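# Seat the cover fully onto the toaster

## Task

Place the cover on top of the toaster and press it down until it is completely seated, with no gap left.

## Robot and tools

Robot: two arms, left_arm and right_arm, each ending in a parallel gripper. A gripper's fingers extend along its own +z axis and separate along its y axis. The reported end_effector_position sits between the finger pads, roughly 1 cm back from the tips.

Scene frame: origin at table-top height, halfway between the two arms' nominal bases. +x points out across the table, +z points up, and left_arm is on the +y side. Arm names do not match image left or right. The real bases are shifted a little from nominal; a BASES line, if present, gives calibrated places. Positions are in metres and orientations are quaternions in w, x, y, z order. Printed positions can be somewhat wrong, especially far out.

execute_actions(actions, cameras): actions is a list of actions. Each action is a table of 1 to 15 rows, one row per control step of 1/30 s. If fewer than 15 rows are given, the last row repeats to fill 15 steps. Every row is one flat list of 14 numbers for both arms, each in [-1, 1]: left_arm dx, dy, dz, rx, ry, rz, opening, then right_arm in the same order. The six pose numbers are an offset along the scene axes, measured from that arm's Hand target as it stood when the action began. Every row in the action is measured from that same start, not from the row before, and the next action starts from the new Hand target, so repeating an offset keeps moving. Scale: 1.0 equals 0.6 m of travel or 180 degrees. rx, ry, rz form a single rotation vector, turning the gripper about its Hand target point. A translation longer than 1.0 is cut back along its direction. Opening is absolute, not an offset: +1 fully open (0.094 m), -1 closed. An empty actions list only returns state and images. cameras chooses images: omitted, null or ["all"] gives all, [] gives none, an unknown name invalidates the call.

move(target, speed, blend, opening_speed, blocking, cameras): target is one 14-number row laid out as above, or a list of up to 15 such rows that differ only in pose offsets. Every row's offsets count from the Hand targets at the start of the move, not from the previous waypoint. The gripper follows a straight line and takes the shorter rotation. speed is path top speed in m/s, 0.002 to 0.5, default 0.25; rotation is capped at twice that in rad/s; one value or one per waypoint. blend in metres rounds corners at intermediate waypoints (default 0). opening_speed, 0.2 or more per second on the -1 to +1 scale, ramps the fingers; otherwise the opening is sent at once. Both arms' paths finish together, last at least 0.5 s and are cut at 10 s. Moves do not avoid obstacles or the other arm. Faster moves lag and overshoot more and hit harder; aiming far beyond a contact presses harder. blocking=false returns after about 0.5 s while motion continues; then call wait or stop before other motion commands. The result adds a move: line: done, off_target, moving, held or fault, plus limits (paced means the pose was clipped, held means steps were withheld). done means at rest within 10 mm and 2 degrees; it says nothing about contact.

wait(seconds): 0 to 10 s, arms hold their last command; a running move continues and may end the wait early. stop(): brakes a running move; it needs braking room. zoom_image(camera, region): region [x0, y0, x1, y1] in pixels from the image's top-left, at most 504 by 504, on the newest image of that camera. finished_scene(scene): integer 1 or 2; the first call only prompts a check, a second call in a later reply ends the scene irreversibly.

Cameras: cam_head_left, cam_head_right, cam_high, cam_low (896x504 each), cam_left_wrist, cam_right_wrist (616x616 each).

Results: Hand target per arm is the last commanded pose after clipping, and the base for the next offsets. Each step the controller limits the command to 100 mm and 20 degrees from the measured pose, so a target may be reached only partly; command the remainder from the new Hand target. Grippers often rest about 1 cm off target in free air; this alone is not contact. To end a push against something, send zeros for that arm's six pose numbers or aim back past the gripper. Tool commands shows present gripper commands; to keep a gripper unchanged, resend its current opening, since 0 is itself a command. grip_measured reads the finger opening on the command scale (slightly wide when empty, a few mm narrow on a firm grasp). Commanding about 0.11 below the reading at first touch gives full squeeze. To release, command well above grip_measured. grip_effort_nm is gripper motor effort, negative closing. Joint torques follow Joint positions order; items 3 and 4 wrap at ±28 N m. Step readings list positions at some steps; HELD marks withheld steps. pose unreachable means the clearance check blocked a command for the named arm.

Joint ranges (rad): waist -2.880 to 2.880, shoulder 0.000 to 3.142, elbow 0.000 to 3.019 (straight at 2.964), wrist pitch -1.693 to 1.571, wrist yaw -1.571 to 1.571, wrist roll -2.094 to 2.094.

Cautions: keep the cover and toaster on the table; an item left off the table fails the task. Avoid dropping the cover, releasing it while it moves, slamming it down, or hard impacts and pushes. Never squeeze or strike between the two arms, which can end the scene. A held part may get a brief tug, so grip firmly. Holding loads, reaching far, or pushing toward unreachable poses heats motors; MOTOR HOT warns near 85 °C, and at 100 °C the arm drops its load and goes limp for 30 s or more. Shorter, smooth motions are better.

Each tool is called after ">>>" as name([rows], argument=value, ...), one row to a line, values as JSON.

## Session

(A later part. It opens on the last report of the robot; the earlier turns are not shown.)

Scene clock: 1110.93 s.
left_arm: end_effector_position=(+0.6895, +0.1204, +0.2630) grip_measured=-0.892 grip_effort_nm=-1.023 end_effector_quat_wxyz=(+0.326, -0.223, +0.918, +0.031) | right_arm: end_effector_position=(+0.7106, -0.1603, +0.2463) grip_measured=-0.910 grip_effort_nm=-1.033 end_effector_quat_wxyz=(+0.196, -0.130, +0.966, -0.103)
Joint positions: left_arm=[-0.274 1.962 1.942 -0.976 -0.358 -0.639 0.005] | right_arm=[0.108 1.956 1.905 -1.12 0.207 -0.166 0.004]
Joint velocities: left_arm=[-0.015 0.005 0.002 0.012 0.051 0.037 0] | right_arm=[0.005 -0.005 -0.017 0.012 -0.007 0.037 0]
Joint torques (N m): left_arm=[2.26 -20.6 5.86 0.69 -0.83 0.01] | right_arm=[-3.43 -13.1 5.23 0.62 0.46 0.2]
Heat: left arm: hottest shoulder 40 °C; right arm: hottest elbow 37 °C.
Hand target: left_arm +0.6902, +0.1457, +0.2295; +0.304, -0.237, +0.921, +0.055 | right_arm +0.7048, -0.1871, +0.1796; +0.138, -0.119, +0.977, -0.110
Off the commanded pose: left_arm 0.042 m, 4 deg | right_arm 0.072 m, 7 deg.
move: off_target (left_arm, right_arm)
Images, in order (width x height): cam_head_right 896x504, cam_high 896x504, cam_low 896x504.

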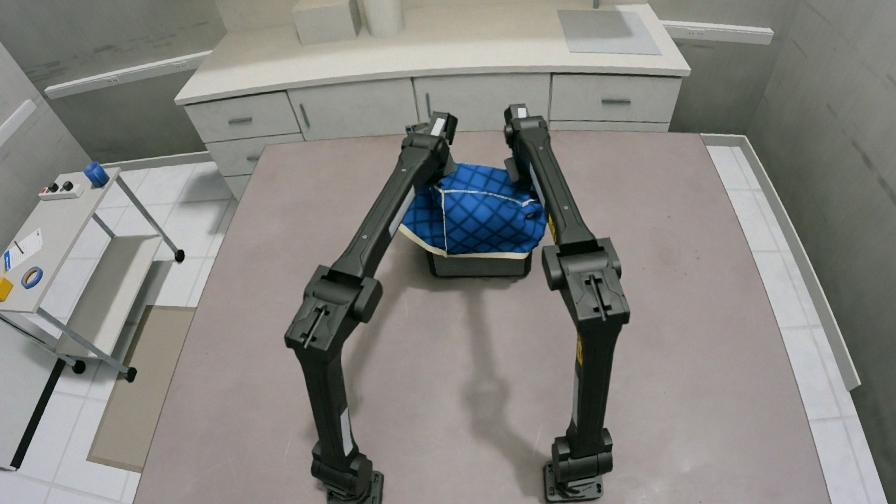

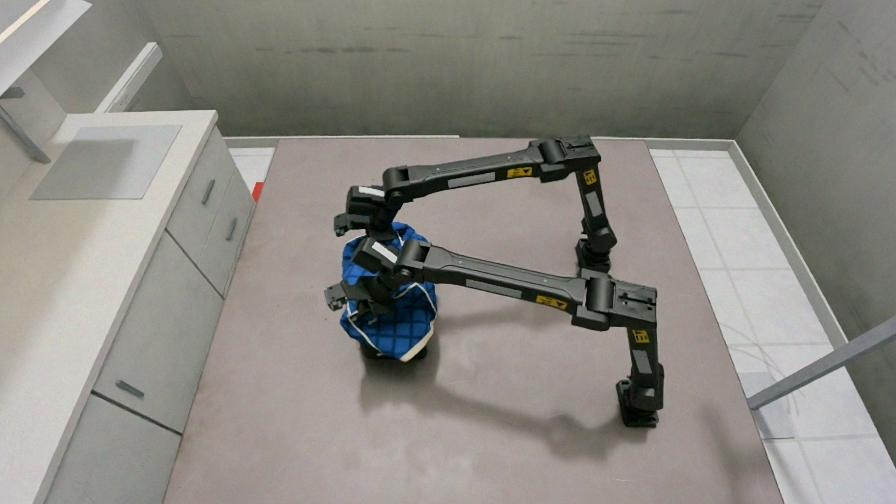

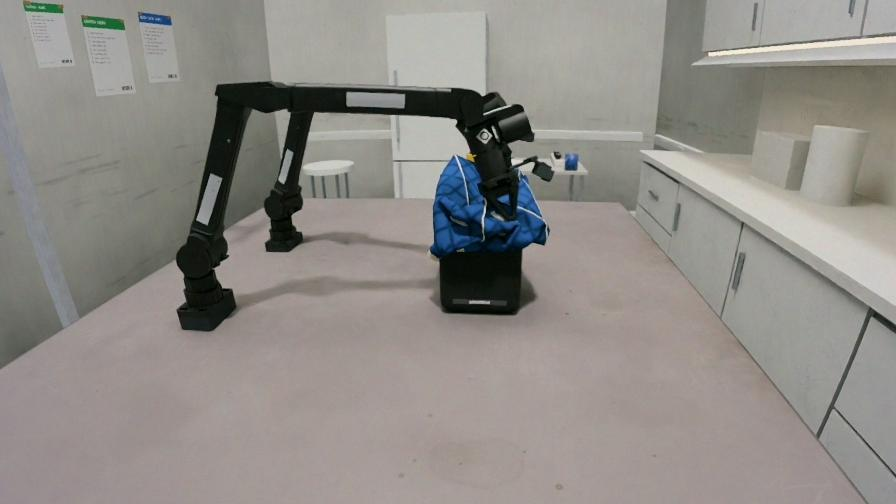

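>>> move(target=[0,-0.01,0.03,0,0,0,0.4,0,0.04,0.08,0,0,0,0.4], cameras=[], speed=0.05, opening_speed=1.5)

>>> move(target=[0,0,0.25,0.1,0,0,0.4,0,0,0.25,0,0,0,0.4], cameras=["cam_head_right","cam_low","cam_high"])

>>> zoom_image(camera="cam_low", region=[400, 130, 600, 330])

>>> zoom_image(camera="cam_high", region=[290, 190, 470, 370])

Scene clock: 1117.10 s.
left_arm: end_effector_position=(+0.6839, +0.1334, +0.2586) grip_measured=+0.398 grip_effort_nm=0.110 end_effector_quat_wxyz=(+0.314, -0.231, +0.919, +0.050) | right_arm: end_effector_position=(+0.6951, -0.1753, +0.2466) grip_measured=+0.397 grip_effort_nm=0.125 end_effector_quat_wxyz=(+0.152, -0.115, +0.975, -0.114)
Joint positions: left_arm=[-0.263 1.962 1.939 -1.01 -0.38 -0.646 0.066] | right_arm=[0.095 1.968 1.941 -1.236 0.229 -0.138 0.066]
Joint velocities: left_arm=[-0.024 0.005 0.002 0.002 0.051 -0.022 0.001] | right_arm=[0.005 -0.005 0.002 -0.002 0.11 -0.022 -0.001]
Joint torques (N m): left_arm=[0.56 -20.13 9.58 0.13 -0.18 -0.02] | right_arm=[0.26 -13.57 13 0.17 0.04 0.28]
Heat: left arm: hottest shoulder 40 °C; right arm: hottest elbow 37 °C.
Hand target: left_arm +0.6903, +0.1395, +0.2474; +0.304, -0.237, +0.921, +0.055 | right_arm +0.7053, -0.1630, +0.2274; +0.138, -0.119, +0.977, -0.110
Off the commanded pose: left_arm 0.014 m, 1 deg | right_arm 0.025 m, 2 deg.
move: off_target (left_arm, right_arm)
No camera images: "cameras" was empty.

Scene clock: 1119.17 s.
left_arm: end_effector_position=(+0.6860, +0.1444, +0.3927) grip_measured=+0.398 grip_effort_nm=0.105 end_effector_quat_wxyz=(+0.331, -0.185, +0.903, +0.202) | right_arm: end_effector_position=(+0.6988, -0.1733, +0.3718) grip_measured=+0.398 grip_effort_nm=0.105 end_effector_quat_wxyz=(+0.141, -0.117, +0.976, -0.113)
Joint positions: left_arm=[-0.307 2.132 2.537 -1.508 -0.671 -0.541 0.066] | right_arm=[0.097 2.088 2.474 -1.672 0.229 -0.138 0.066]
Joint velocities: left_arm=[-0.005 -0.005 0.012 0.027 0.007 0.007 0] | right_arm=[-0.015 -0.005 -0.007 -0.032 0.037 0.022 0.001]
Joint torques (N m): left_arm=[-0.73 -22.3 10.74 0.2 -0.54 -0.02] | right_arm=[0.15 -16.38 13.81 0.39 0.05 0.19]
Heat: left arm: hottest shoulder 40 °C; right arm: hottest elbow 37 °C.
Hand target: left_arm +0.6913, +0.1370, +0.3973; +0.338, -0.187, +0.901, +0.199 | right_arm +0.7075, -0.1629, +0.3773; +0.138, -0.119, +0.977, -0.110
Off the commanded pose: left_arm 0.008 m, 1 deg | right_arm 0.013 m, 1 deg.
joint sent to its limit (right arm) — joint 4 (wrist pitch), lower limit. The joint targets still meet the commanded pose.
move: off_target (right_arm)
Images, in order (width x height): cam_head_right 896x504, cam_high 896x504, cam_low 896x504.

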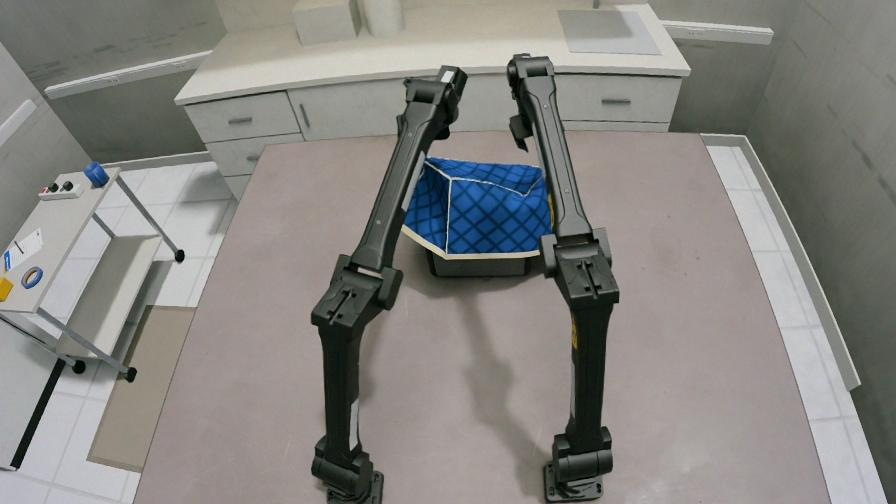

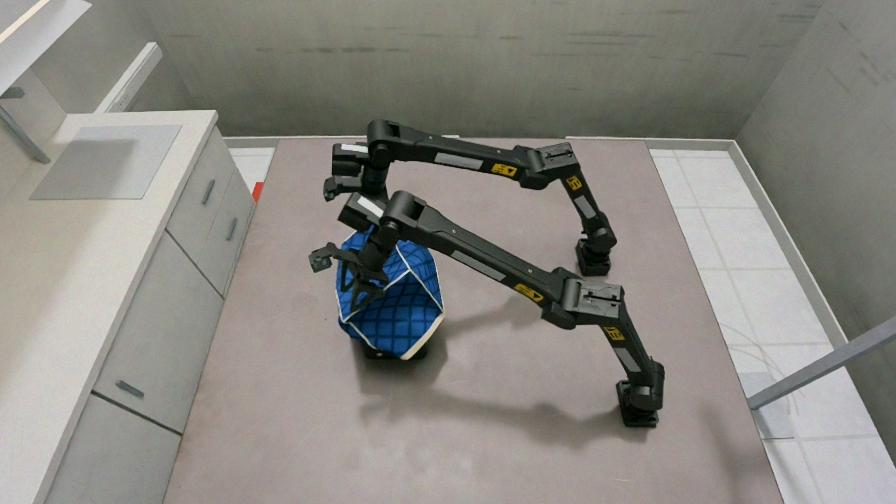

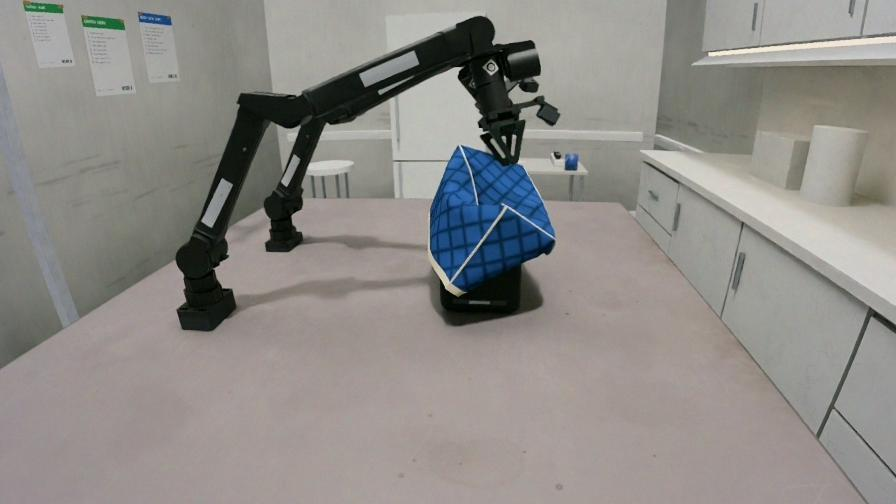

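Scaled by 2.520.

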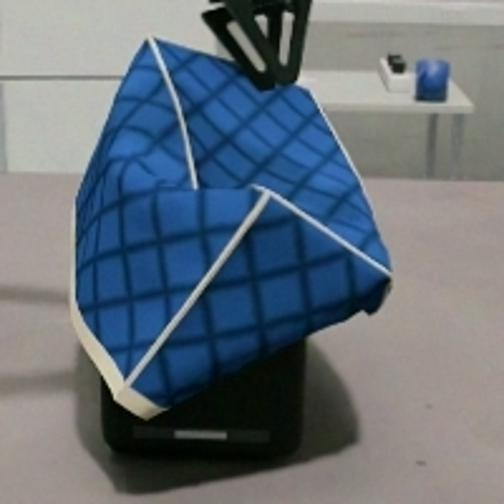

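Scaled by 2.800.

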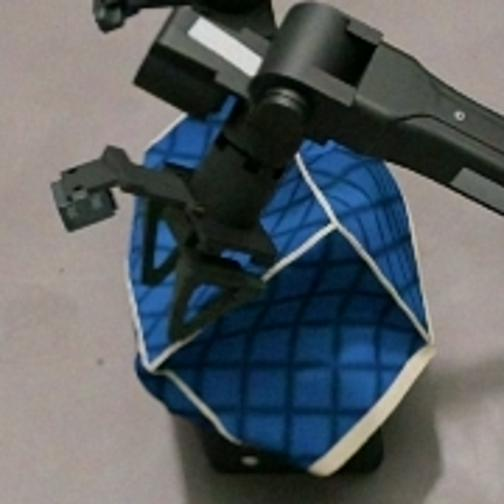

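>>> move([
  [-0.02,-0.12,0,-0.05,0,0,-1,-0.05,0.08,0.02,0,0,0,-1],
  [-0.02,-0.12,-0.3,-0.15,0,0,-1,-0.05,0.08,-0.27,0,0,0,-1],
], speed=0.1, cameras=["cam_head_right","cam_low","cam_high"])

Scene clock: 1125.73 s.
left_arm: end_effector_position=(+0.6789, +0.1155, +0.3922) grip_measured=-0.989 grip_effort_nm=-0.584 end_effector_quat_wxyz=(+0.325, -0.189, +0.910, +0.174) | right_arm: end_effector_position=(+0.6961, -0.1451, +0.3718) grip_measured=-0.996 grip_effort_nm=-0.203 end_effector_quat_wxyz=(+0.144, -0.128, +0.975, -0.110)
Joint positions: left_arm=[-0.34 2.147 2.578 -1.552 -0.63 -0.597 0.001] | right_arm=[0.138 2.088 2.474 -1.672 0.23 -0.119 0]
Joint velocities: left_arm=[-0.015 -0.015 -0.002 -0.002 0.037 -0.022 -0.001] | right_arm=[-0.005 0.005 -0.022 -0.007 -0.007 -0.037 0.001]
Joint torques (N m): left_arm=[0.38 -24.64 7.46 0.66 -0.48 0.09] | right_arm=[-1.73 -18.02 8.94 0.62 0.19 0.12]
Heat: left arm: hottest elbow 40 °C; right arm: hottest elbow 37 °C.
Hand target: left_arm +0.6807, +0.1235, +0.3958; +0.328, -0.193, +0.908, +0.176 | right_arm +0.6968, -0.1517, +0.3718; +0.144, -0.124, +0.976, -0.110
Off the commanded pose: left_arm 0.182 m, 24 deg | right_arm 0.160 m, 1 deg.
move: held (left_arm, right_arm; a check stopped the path); path passed 0 of 2 targets; limits=held
pose unreachable (left arm): on one or more control steps of this call, first in action 0 (counted from 0), this arm could not follow its commanded pose, so it was not sent that pose on those steps. It may still have moved: this result reports where it is.
cause: moving toward the commanded pose would bring a part of the arm too close to another arm (this arm's wrist (the part past joint 4) and the right arm's wrist (the part past joint 4), along the way the arms are being sent, or toward where that arm still pushes).
pose unreachable (right arm): on one or more control steps of this call, first in action 0 (counted from 0), this arm could not follow its commanded pose, so it was not sent that pose on those steps. It may still have moved: this result reports where it is.
cause: moving toward the commanded pose would bring a part of the arm too close to another arm (this arm's wrist (the part past joint 4) and the left arm's wrist (the part past joint 4), along the way the arms are being sent, or toward where that arm still pushes).
Images, in order (width x height): cam_head_right 896x504, cam_high 896x504, cam_low 896x504.

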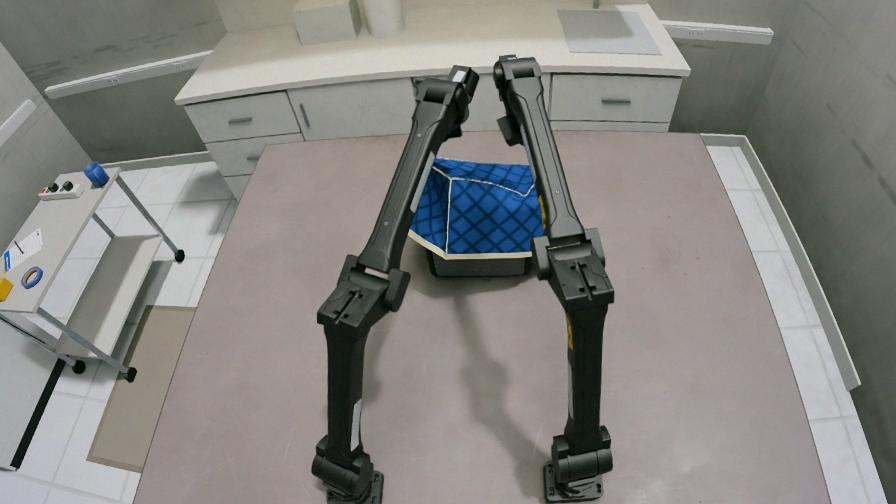

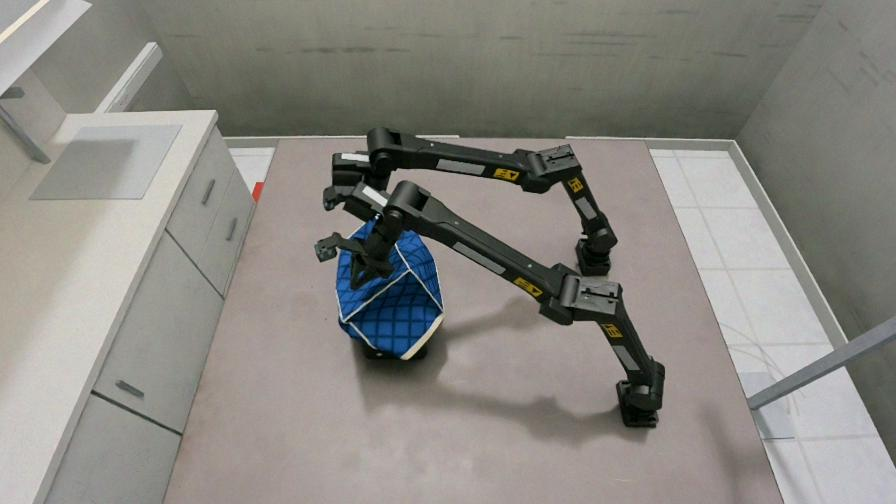

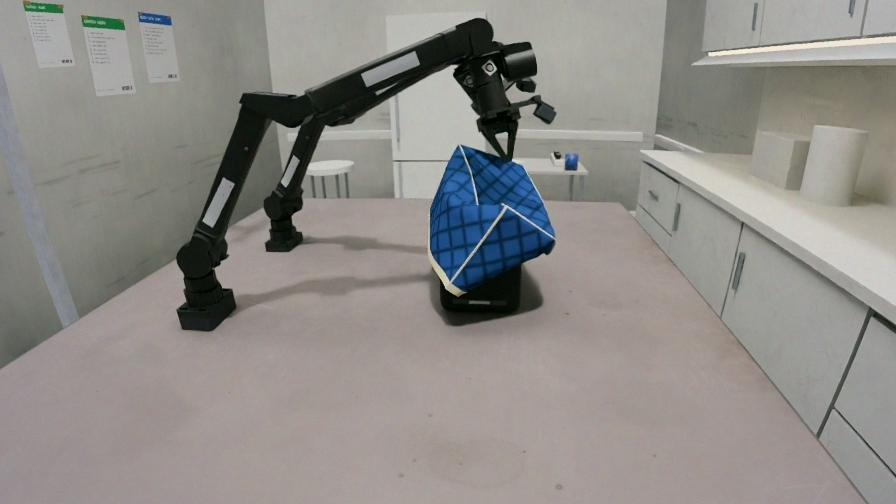

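>>> move(target=[0,0,0,-0.2,0,0,-1,-0.05,-0.01,0,0,0,0,-1], cameras=[])

>>> move([
  [-0.02,-0.08,0,0,0,0,-1,0,0.05,0,0,0,0,-1],
  [-0.02,-0.08,-0.3,0,0,0,-1,0,0.05,-0.29,0,0,0,-1],
], speed=0.1, cameras=["cam_head_right","cam_low","cam_high"])

Scene clock: 1134.03 s.
left_arm: end_effector_position=(+0.6835, +0.1152, +0.3650) grip_measured=-0.989 grip_effort_nm=-0.584 end_effector_quat_wxyz=(+0.226, -0.277, +0.929, -0.097) | right_arm: end_effector_position=(+0.6710, -0.1495, +0.3579) grip_measured=-0.996 grip_effort_nm=-0.198 end_effector_quat_wxyz=(+0.131, -0.130, +0.977, -0.110)
Joint positions: left_arm=[-0.211 2.071 2.44 -1.444 -0.043 -0.775 0.001] | right_arm=[0.138 1.985 2.272 -1.6 0.23 -0.119 0]
Joint velocities: left_arm=[-0.015 -0.015 -0.002 0.012 0.051 -0.022 -0.001] | right_arm=[-0.005 -0.015 -0.017 -0.002 -0.022 -0.022 -0.001]
Joint torques (N m): left_arm=[0.5 -27.34 7.6 1.31 0.05 -0.03] | right_arm=[-1.85 -19.25 8.23 0.88 0.19 0.11]
Heat: left arm: hottest shoulder 40 °C; right arm: hottest elbow 37 °C.
Hand target: left_arm +0.6801, +0.1230, +0.3967; +0.251, -0.285, +0.918, -0.113 | right_arm +0.6670, -0.1578, +0.3724; +0.144, -0.124, +0.976, -0.110
Off the commanded pose: left_arm 0.032 m, 4 deg | right_arm 0.017 m, 2 deg.
move: off_target (left_arm, right_arm)
No camera images: "cameras" was empty.

Scene clock: 1137.00 s.
left_arm: end_effector_position=(+0.6688, +0.0774, +0.2314) grip_measured=-0.989 grip_effort_nm=-0.589 end_effector_quat_wxyz=(+0.258, -0.281, +0.917, -0.117) | right_arm: end_effector_position=(+0.6688, -0.1321, +0.2357) grip_measured=-0.996 grip_effort_nm=-0.203 end_effector_quat_wxyz=(+0.171, -0.124, +0.971, -0.109)
Joint positions: left_arm=[-0.273 1.927 1.829 -0.902 -0.075 -0.84 0.001] | right_arm=[0.168 1.891 1.791 -1.138 0.242 -0.089 0]
Joint velocities: left_arm=[-0.005 -0.005 0.002 -0.007 0.051 0.022 -0.001] | right_arm=[-0.005 0.005 0.007 -0.002 0.081 0.037 -0.001]
Joint torques (N m): left_arm=[-0.26 -21.71 6.58 1.06 -0.15 0.04] | right_arm=[-0.38 -13.92 6.57 1.05 0.21 0.3]
Heat: left arm: hottest shoulder 40 °C; right arm: hottest elbow 37 °C.
Hand target: left_arm +0.6675, +0.0785, +0.2153; +0.250, -0.285, +0.919, -0.112 | right_arm +0.6642, -0.1281, +0.1985; +0.144, -0.124, +0.976, -0.110
Off the commanded pose: left_arm 0.015 m, 1 deg | right_arm 0.038 m, 3 deg.
move: off_target (left_arm, right_arm)
Images, in order (width x height): cam_head_right 896x504, cam_high 896x504, cam_low 896x504.

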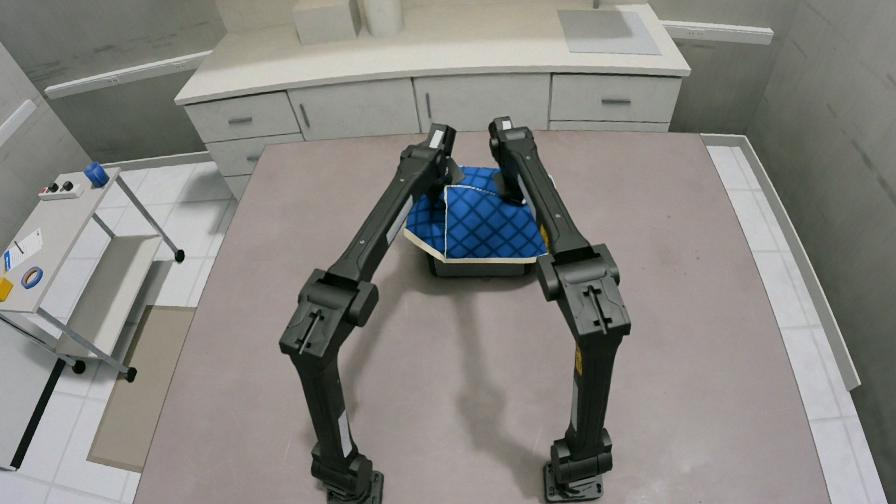

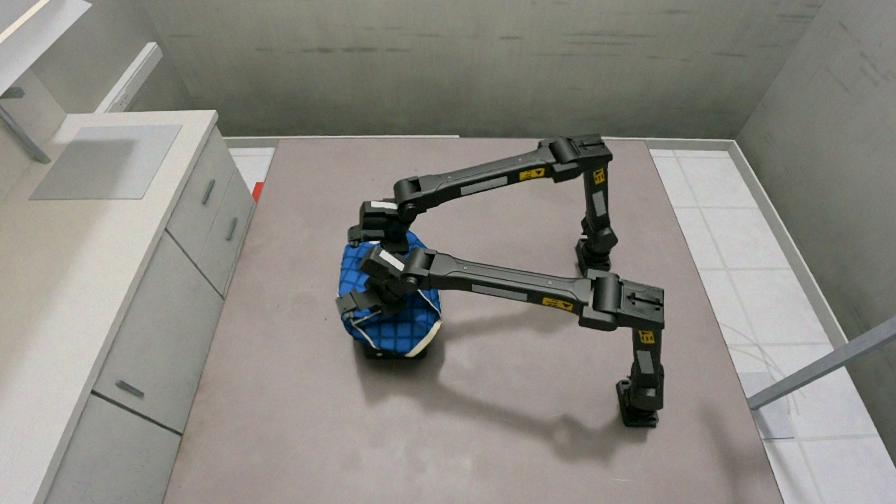

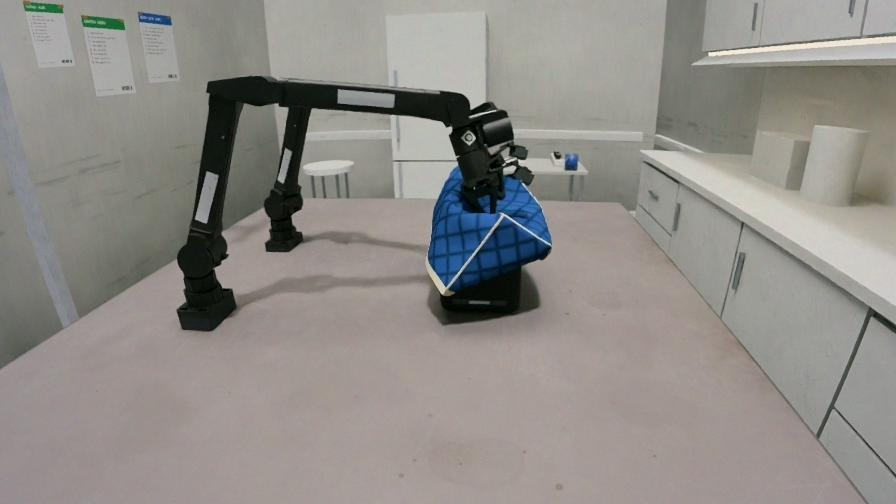

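>>> move([
  [0,0,0.28,0,0,0,-1,0,0,0.3,0,0,0,-1],
  [-0.15,0,0.28,0,0,0,-1,-0.13,0.02,0.3,0,0,0,-1],
  [-0.15,0,-0.02,0,0,0,-1,-0.13,0.02,0,0,0,0,-1],
], speed=[0.25,0.25,0.1], cameras=["cam_head_right","cam_low","cam_high"])

>>> move([
  [0,0,0.28,0,0,0,-1,0,0,0.3,0,0,0,-1],
  [-0.25,0.05,0.28,0,0,0,-1,-0.25,-0.05,0.3,0,0,0,-1],
], cameras=["cam_head_right","cam_low","cam_high"])

>>> zoom_image(camera="cam_high", region=[290, 190, 470, 370])

>>> zoom_image(camera="cam_low", region=[400, 130, 600, 330])

Scene clock: 1148.87 s.
left_arm: end_effector_position=(+0.5837, +0.0803, +0.2292) grip_measured=-0.989 grip_effort_nm=-0.579 end_effector_quat_wxyz=(+0.269, -0.283, +0.912, -0.125) | right_arm: end_effector_position=(+0.5905, -0.1189, +0.2301) grip_measured=-0.996 grip_effort_nm=-0.198 end_effector_quat_wxyz=(+0.165, -0.125, +0.972, -0.108)
Joint positions: left_arm=[-0.31 1.695 1.486 -0.767 -0.097 -0.877 0.001] | right_arm=[0.22 1.707 1.521 -1.077 0.254 -0.038 0]
Joint velocities: left_arm=[-0.005 -0.005 -0.012 -0.022 0.007 -0.051 -0.002] | right_arm=[-0.005 -0.005 0.017 -0.007 -0.007 -0.037 0]
Joint torques (N m): left_arm=[-0.32 -16.32 6 0.77 -0.18 0.03] | right_arm=[-0.44 -11.52 6.67 1.13 0.25 0.31]
Heat: left arm: hottest elbow 40 °C; right arm: hottest elbow 37 °C.
Hand target: left_arm +0.5771, +0.0791, +0.2024; +0.250, -0.285, +0.919, -0.112 | right_arm +0.5862, -0.1160, +0.1997; +0.144, -0.124, +0.976, -0.109
Off the commanded pose: left_arm 0.027 m, 3 deg | right_arm 0.032 m, 2 deg.
move: off_target (left_arm, right_arm)
Images, in order (width x height): cam_head_right 896x504, cam_high 896x504, cam_low 896x504.

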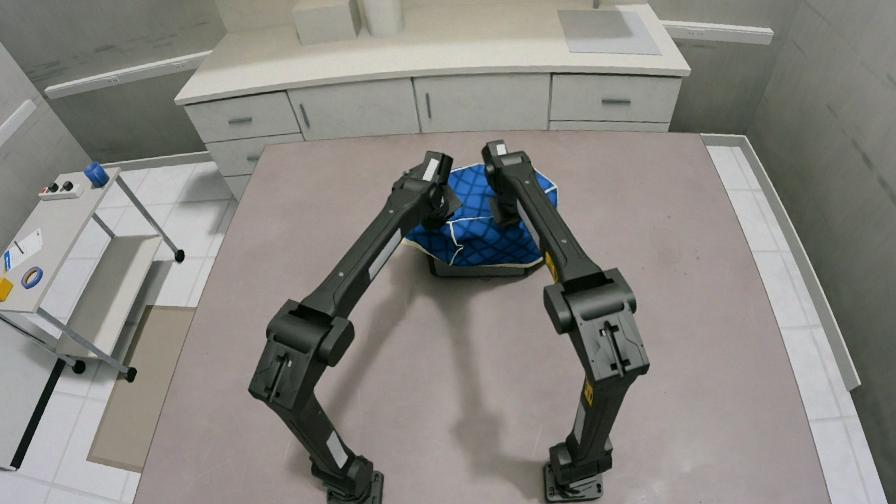

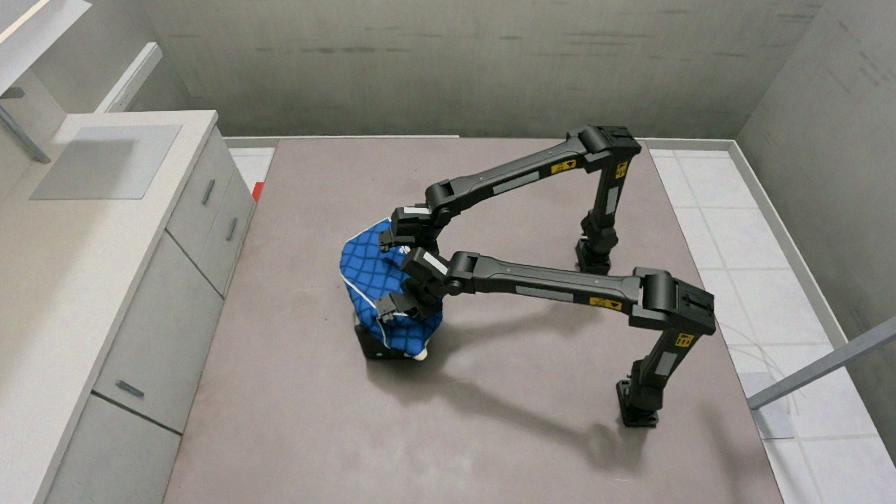

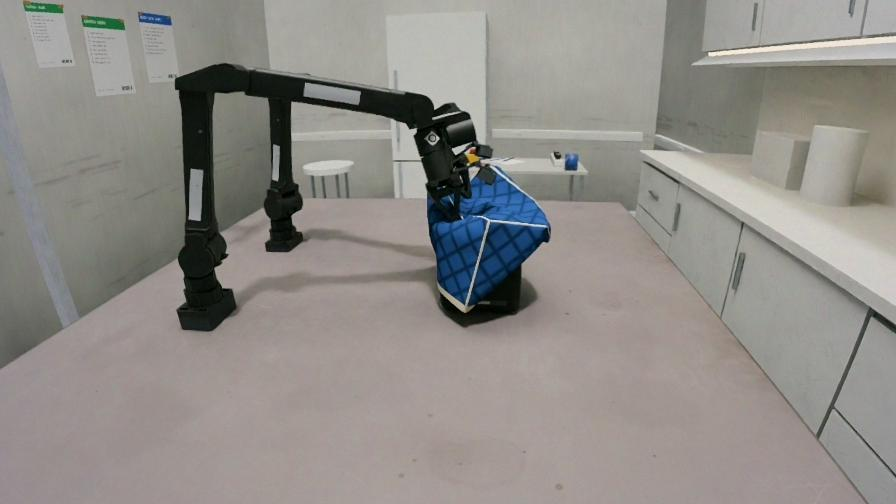

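Scene clock: 1151.07 s.
left_arm: end_effector_position=(+0.4299, +0.1124, +0.3624) grip_measured=-0.989 grip_effort_nm=-0.579 end_effector_quat_wxyz=(+0.245, -0.287, +0.920, -0.107) | right_arm: end_effector_position=(+0.4408, -0.1503, +0.3859) grip_measured=-0.996 grip_effort_nm=-0.193 end_effector_quat_wxyz=(+0.144, -0.126, +0.976, -0.108)
Joint positions: left_arm=[-0.349 1.305 1.427 -1.165 -0.12 -0.915 0.001] | right_arm=[0.237 1.331 1.517 -1.496 0.254 -0.015 0]
Joint velocities: left_arm=[0.005 -0.015 -0.002 -0.007 -0.051 0.051 -0.001] | right_arm=[0.005 -0.005 -0.007 -0.012 0.022 0.022 0]
Joint torques (N m): left_arm=[-1.26 -12.69 8.18 0.72 -0.27 -0.01] | right_arm=[-0.09 -8.7 8.49 0.76 0.41 0.3]
Heat: left arm: hottest elbow 40 °C; right arm: hottest elbow 37 °C.
Hand target: left_arm +0.4268, +0.1063, +0.3690; +0.250, -0.285, +0.919, -0.112 | right_arm +0.4393, -0.1459, +0.3826; +0.144, -0.124, +0.976, -0.109
Off the commanded pose: left_arm 0.009 m, 1 deg | right_arm 0.009 m, 0 deg.
move: done
Images, in order (width x height): cam_head_right 896x504, cam_high 896x504, cam_low 896x504.

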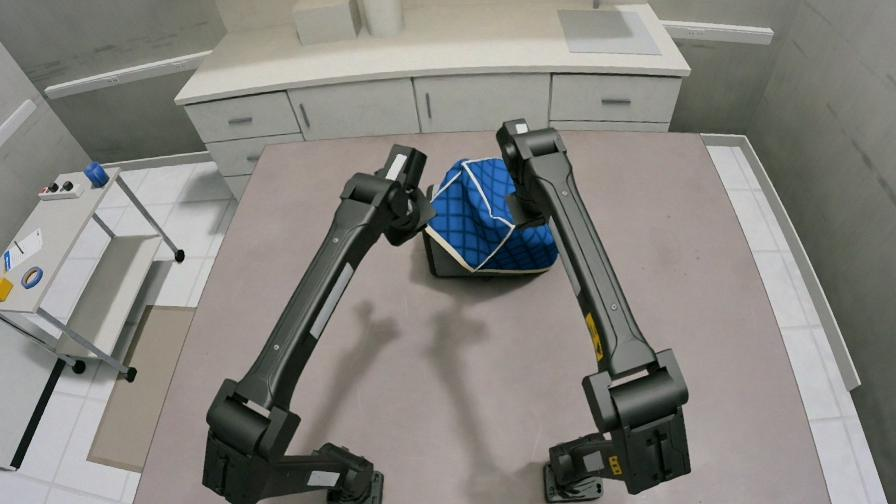

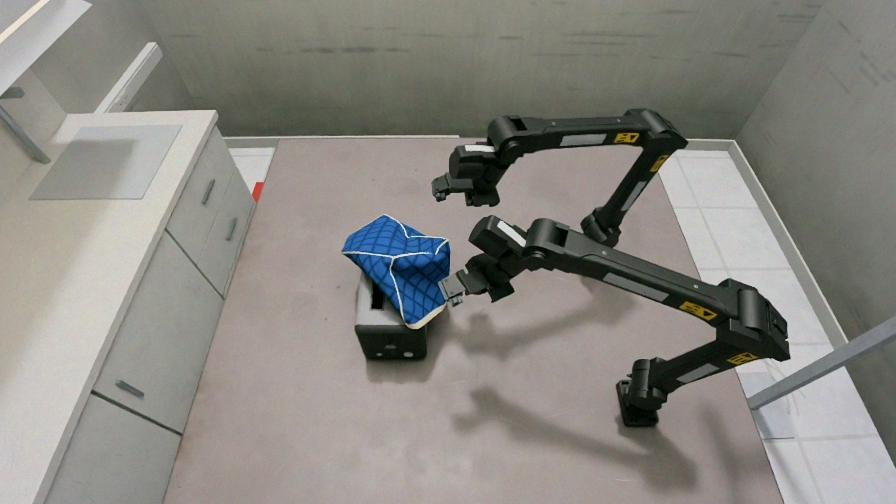

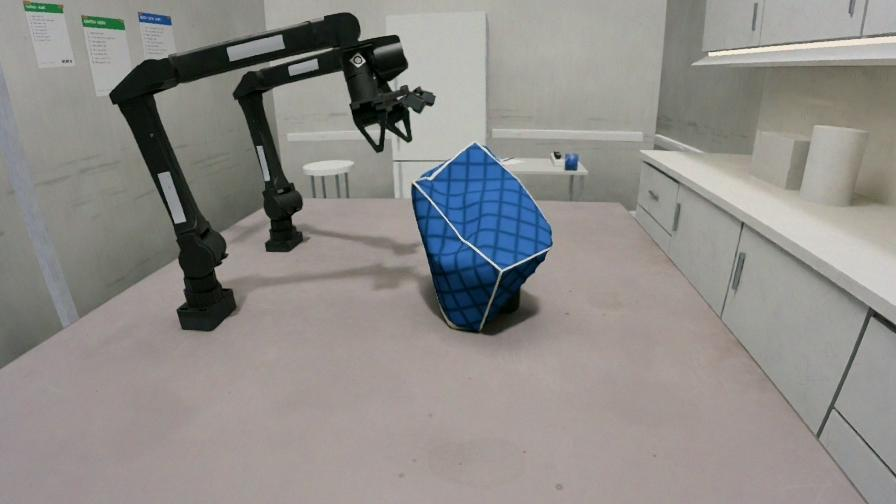

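Scaled by 2.800.

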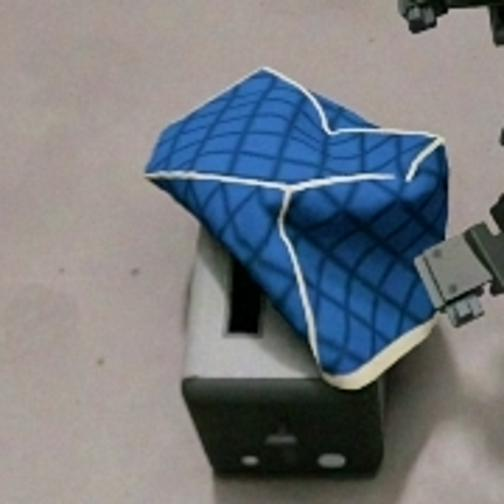

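Scaled by 2.520.

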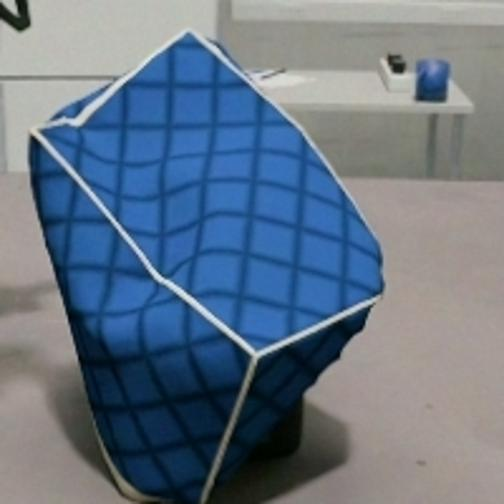

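>>> execute_actions(actions=[])

Scene clock: 1169.43 s.
left_arm: end_effector_position=(+0.4299, +0.1125, +0.3624) grip_measured=-0.989 grip_effort_nm=-0.584 end_effector_quat_wxyz=(+0.245, -0.287, +0.920, -0.106) | right_arm: end_effector_position=(+0.4408, -0.1504, +0.3859) grip_measured=-0.996 grip_effort_nm=-0.198 end_effector_quat_wxyz=(+0.144, -0.125, +0.976, -0.108)
Joint positions: left_arm=[-0.349 1.305 1.427 -1.165 -0.121 -0.916 0.001] | right_arm=[0.237 1.331 1.517 -1.496 0.254 -0.015 0]
Joint velocities: left_arm=[-0.015 -0.005 -0.007 0.002 0.037 -0.007 -0.001] | right_arm=[-0.005 -0.005 -0.017 -0.002 0.022 -0.007 0]
Joint torques (N m): left_arm=[-1.14 -12.22 8.13 0.68 -0.24 0] | right_arm=[0.09 -8.7 8.49 0.73 0.41 0.32]
Heat: left arm: hottest elbow 39 °C; right arm: hottest elbow 37 °C.
Hand target: left_arm +0.4269, +0.1063, +0.3690; +0.250, -0.285, +0.919, -0.112 | right_arm +0.4393, -0.1460, +0.3826; +0.144, -0.124, +0.976, -0.109
Tool commands: left_gripper/opening=-1.0 right_gripper/opening=-1.0
Off the commanded pose: left_arm 0.009 m, 1 deg | right_arm 0.009 m, 0 deg.

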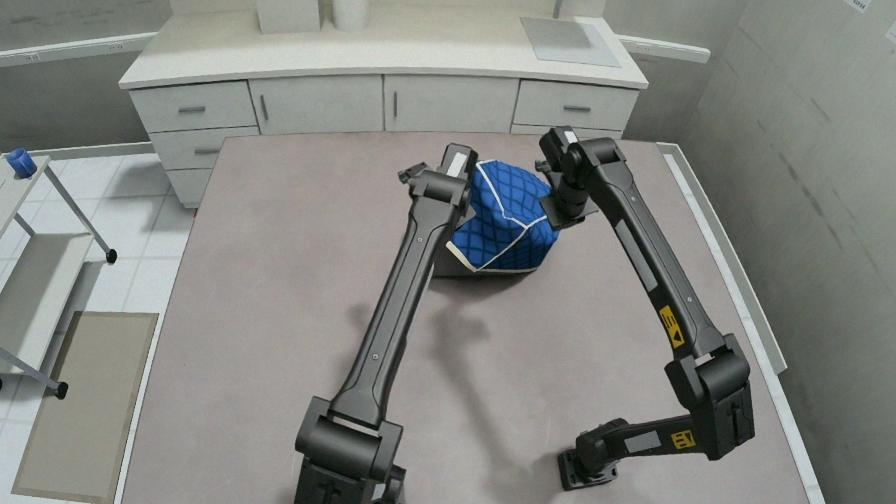

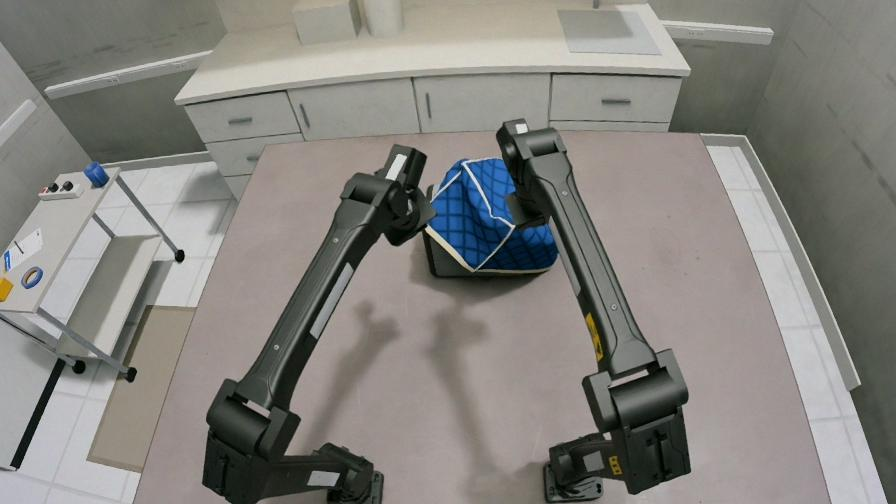

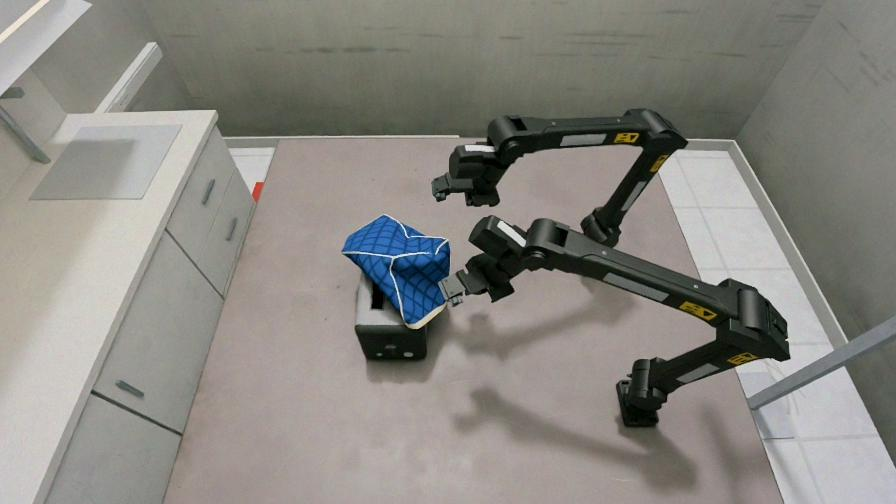

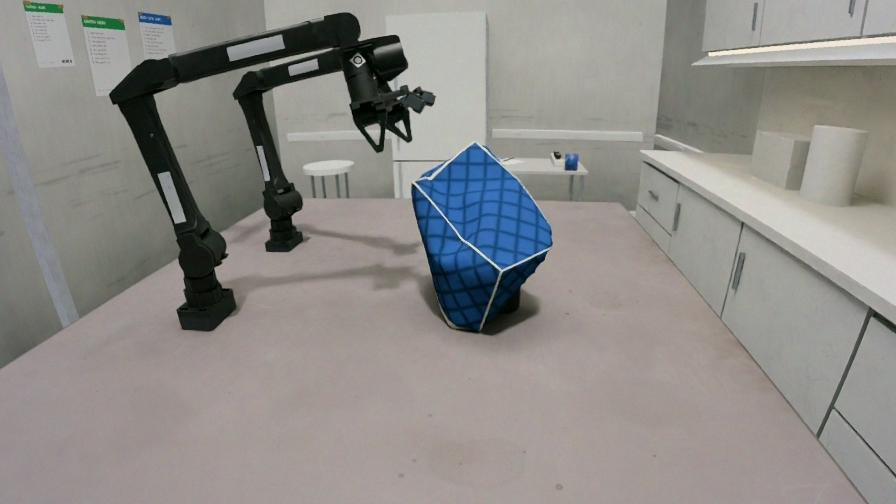

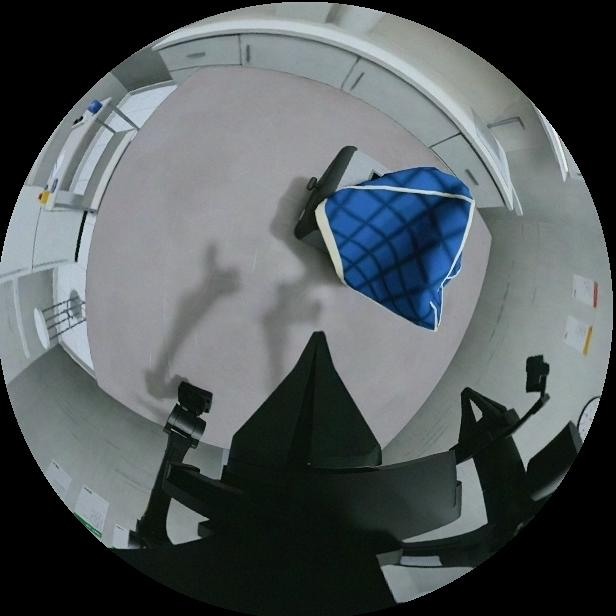

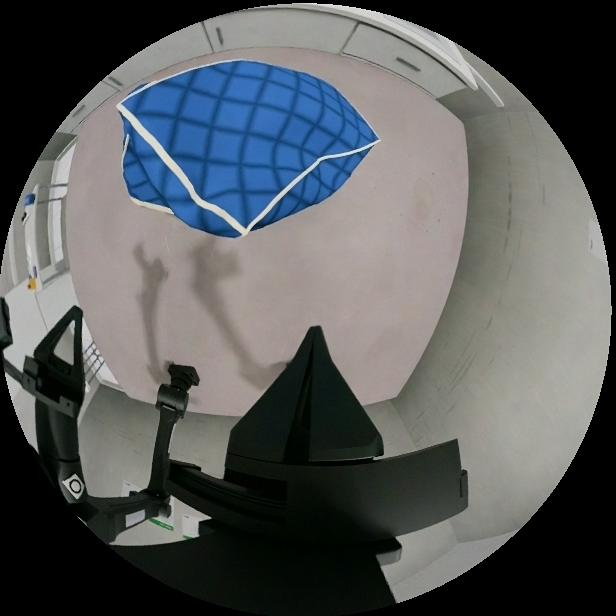

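>>> zoom_image(camera="cam_high", region=[310, 190, 480, 370])

>>> zoom_image(camera="cam_head_right", region=[400, 130, 600, 300])

>>> zoom_image(camera="cam_low", region=[380, 120, 590, 350])

Scaled by 2.800.

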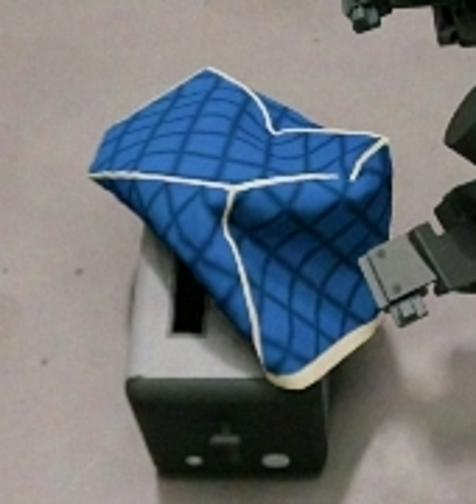

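Scaled by 2.520.

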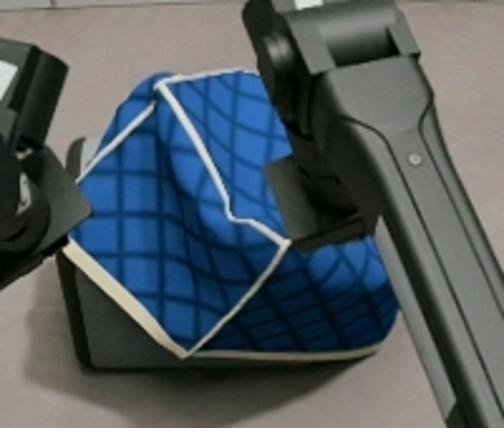

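Scaled by 2.191.

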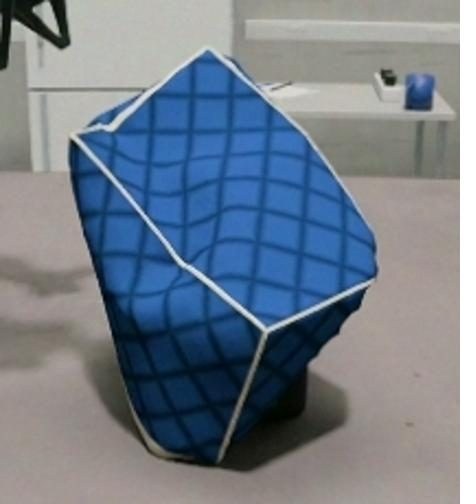

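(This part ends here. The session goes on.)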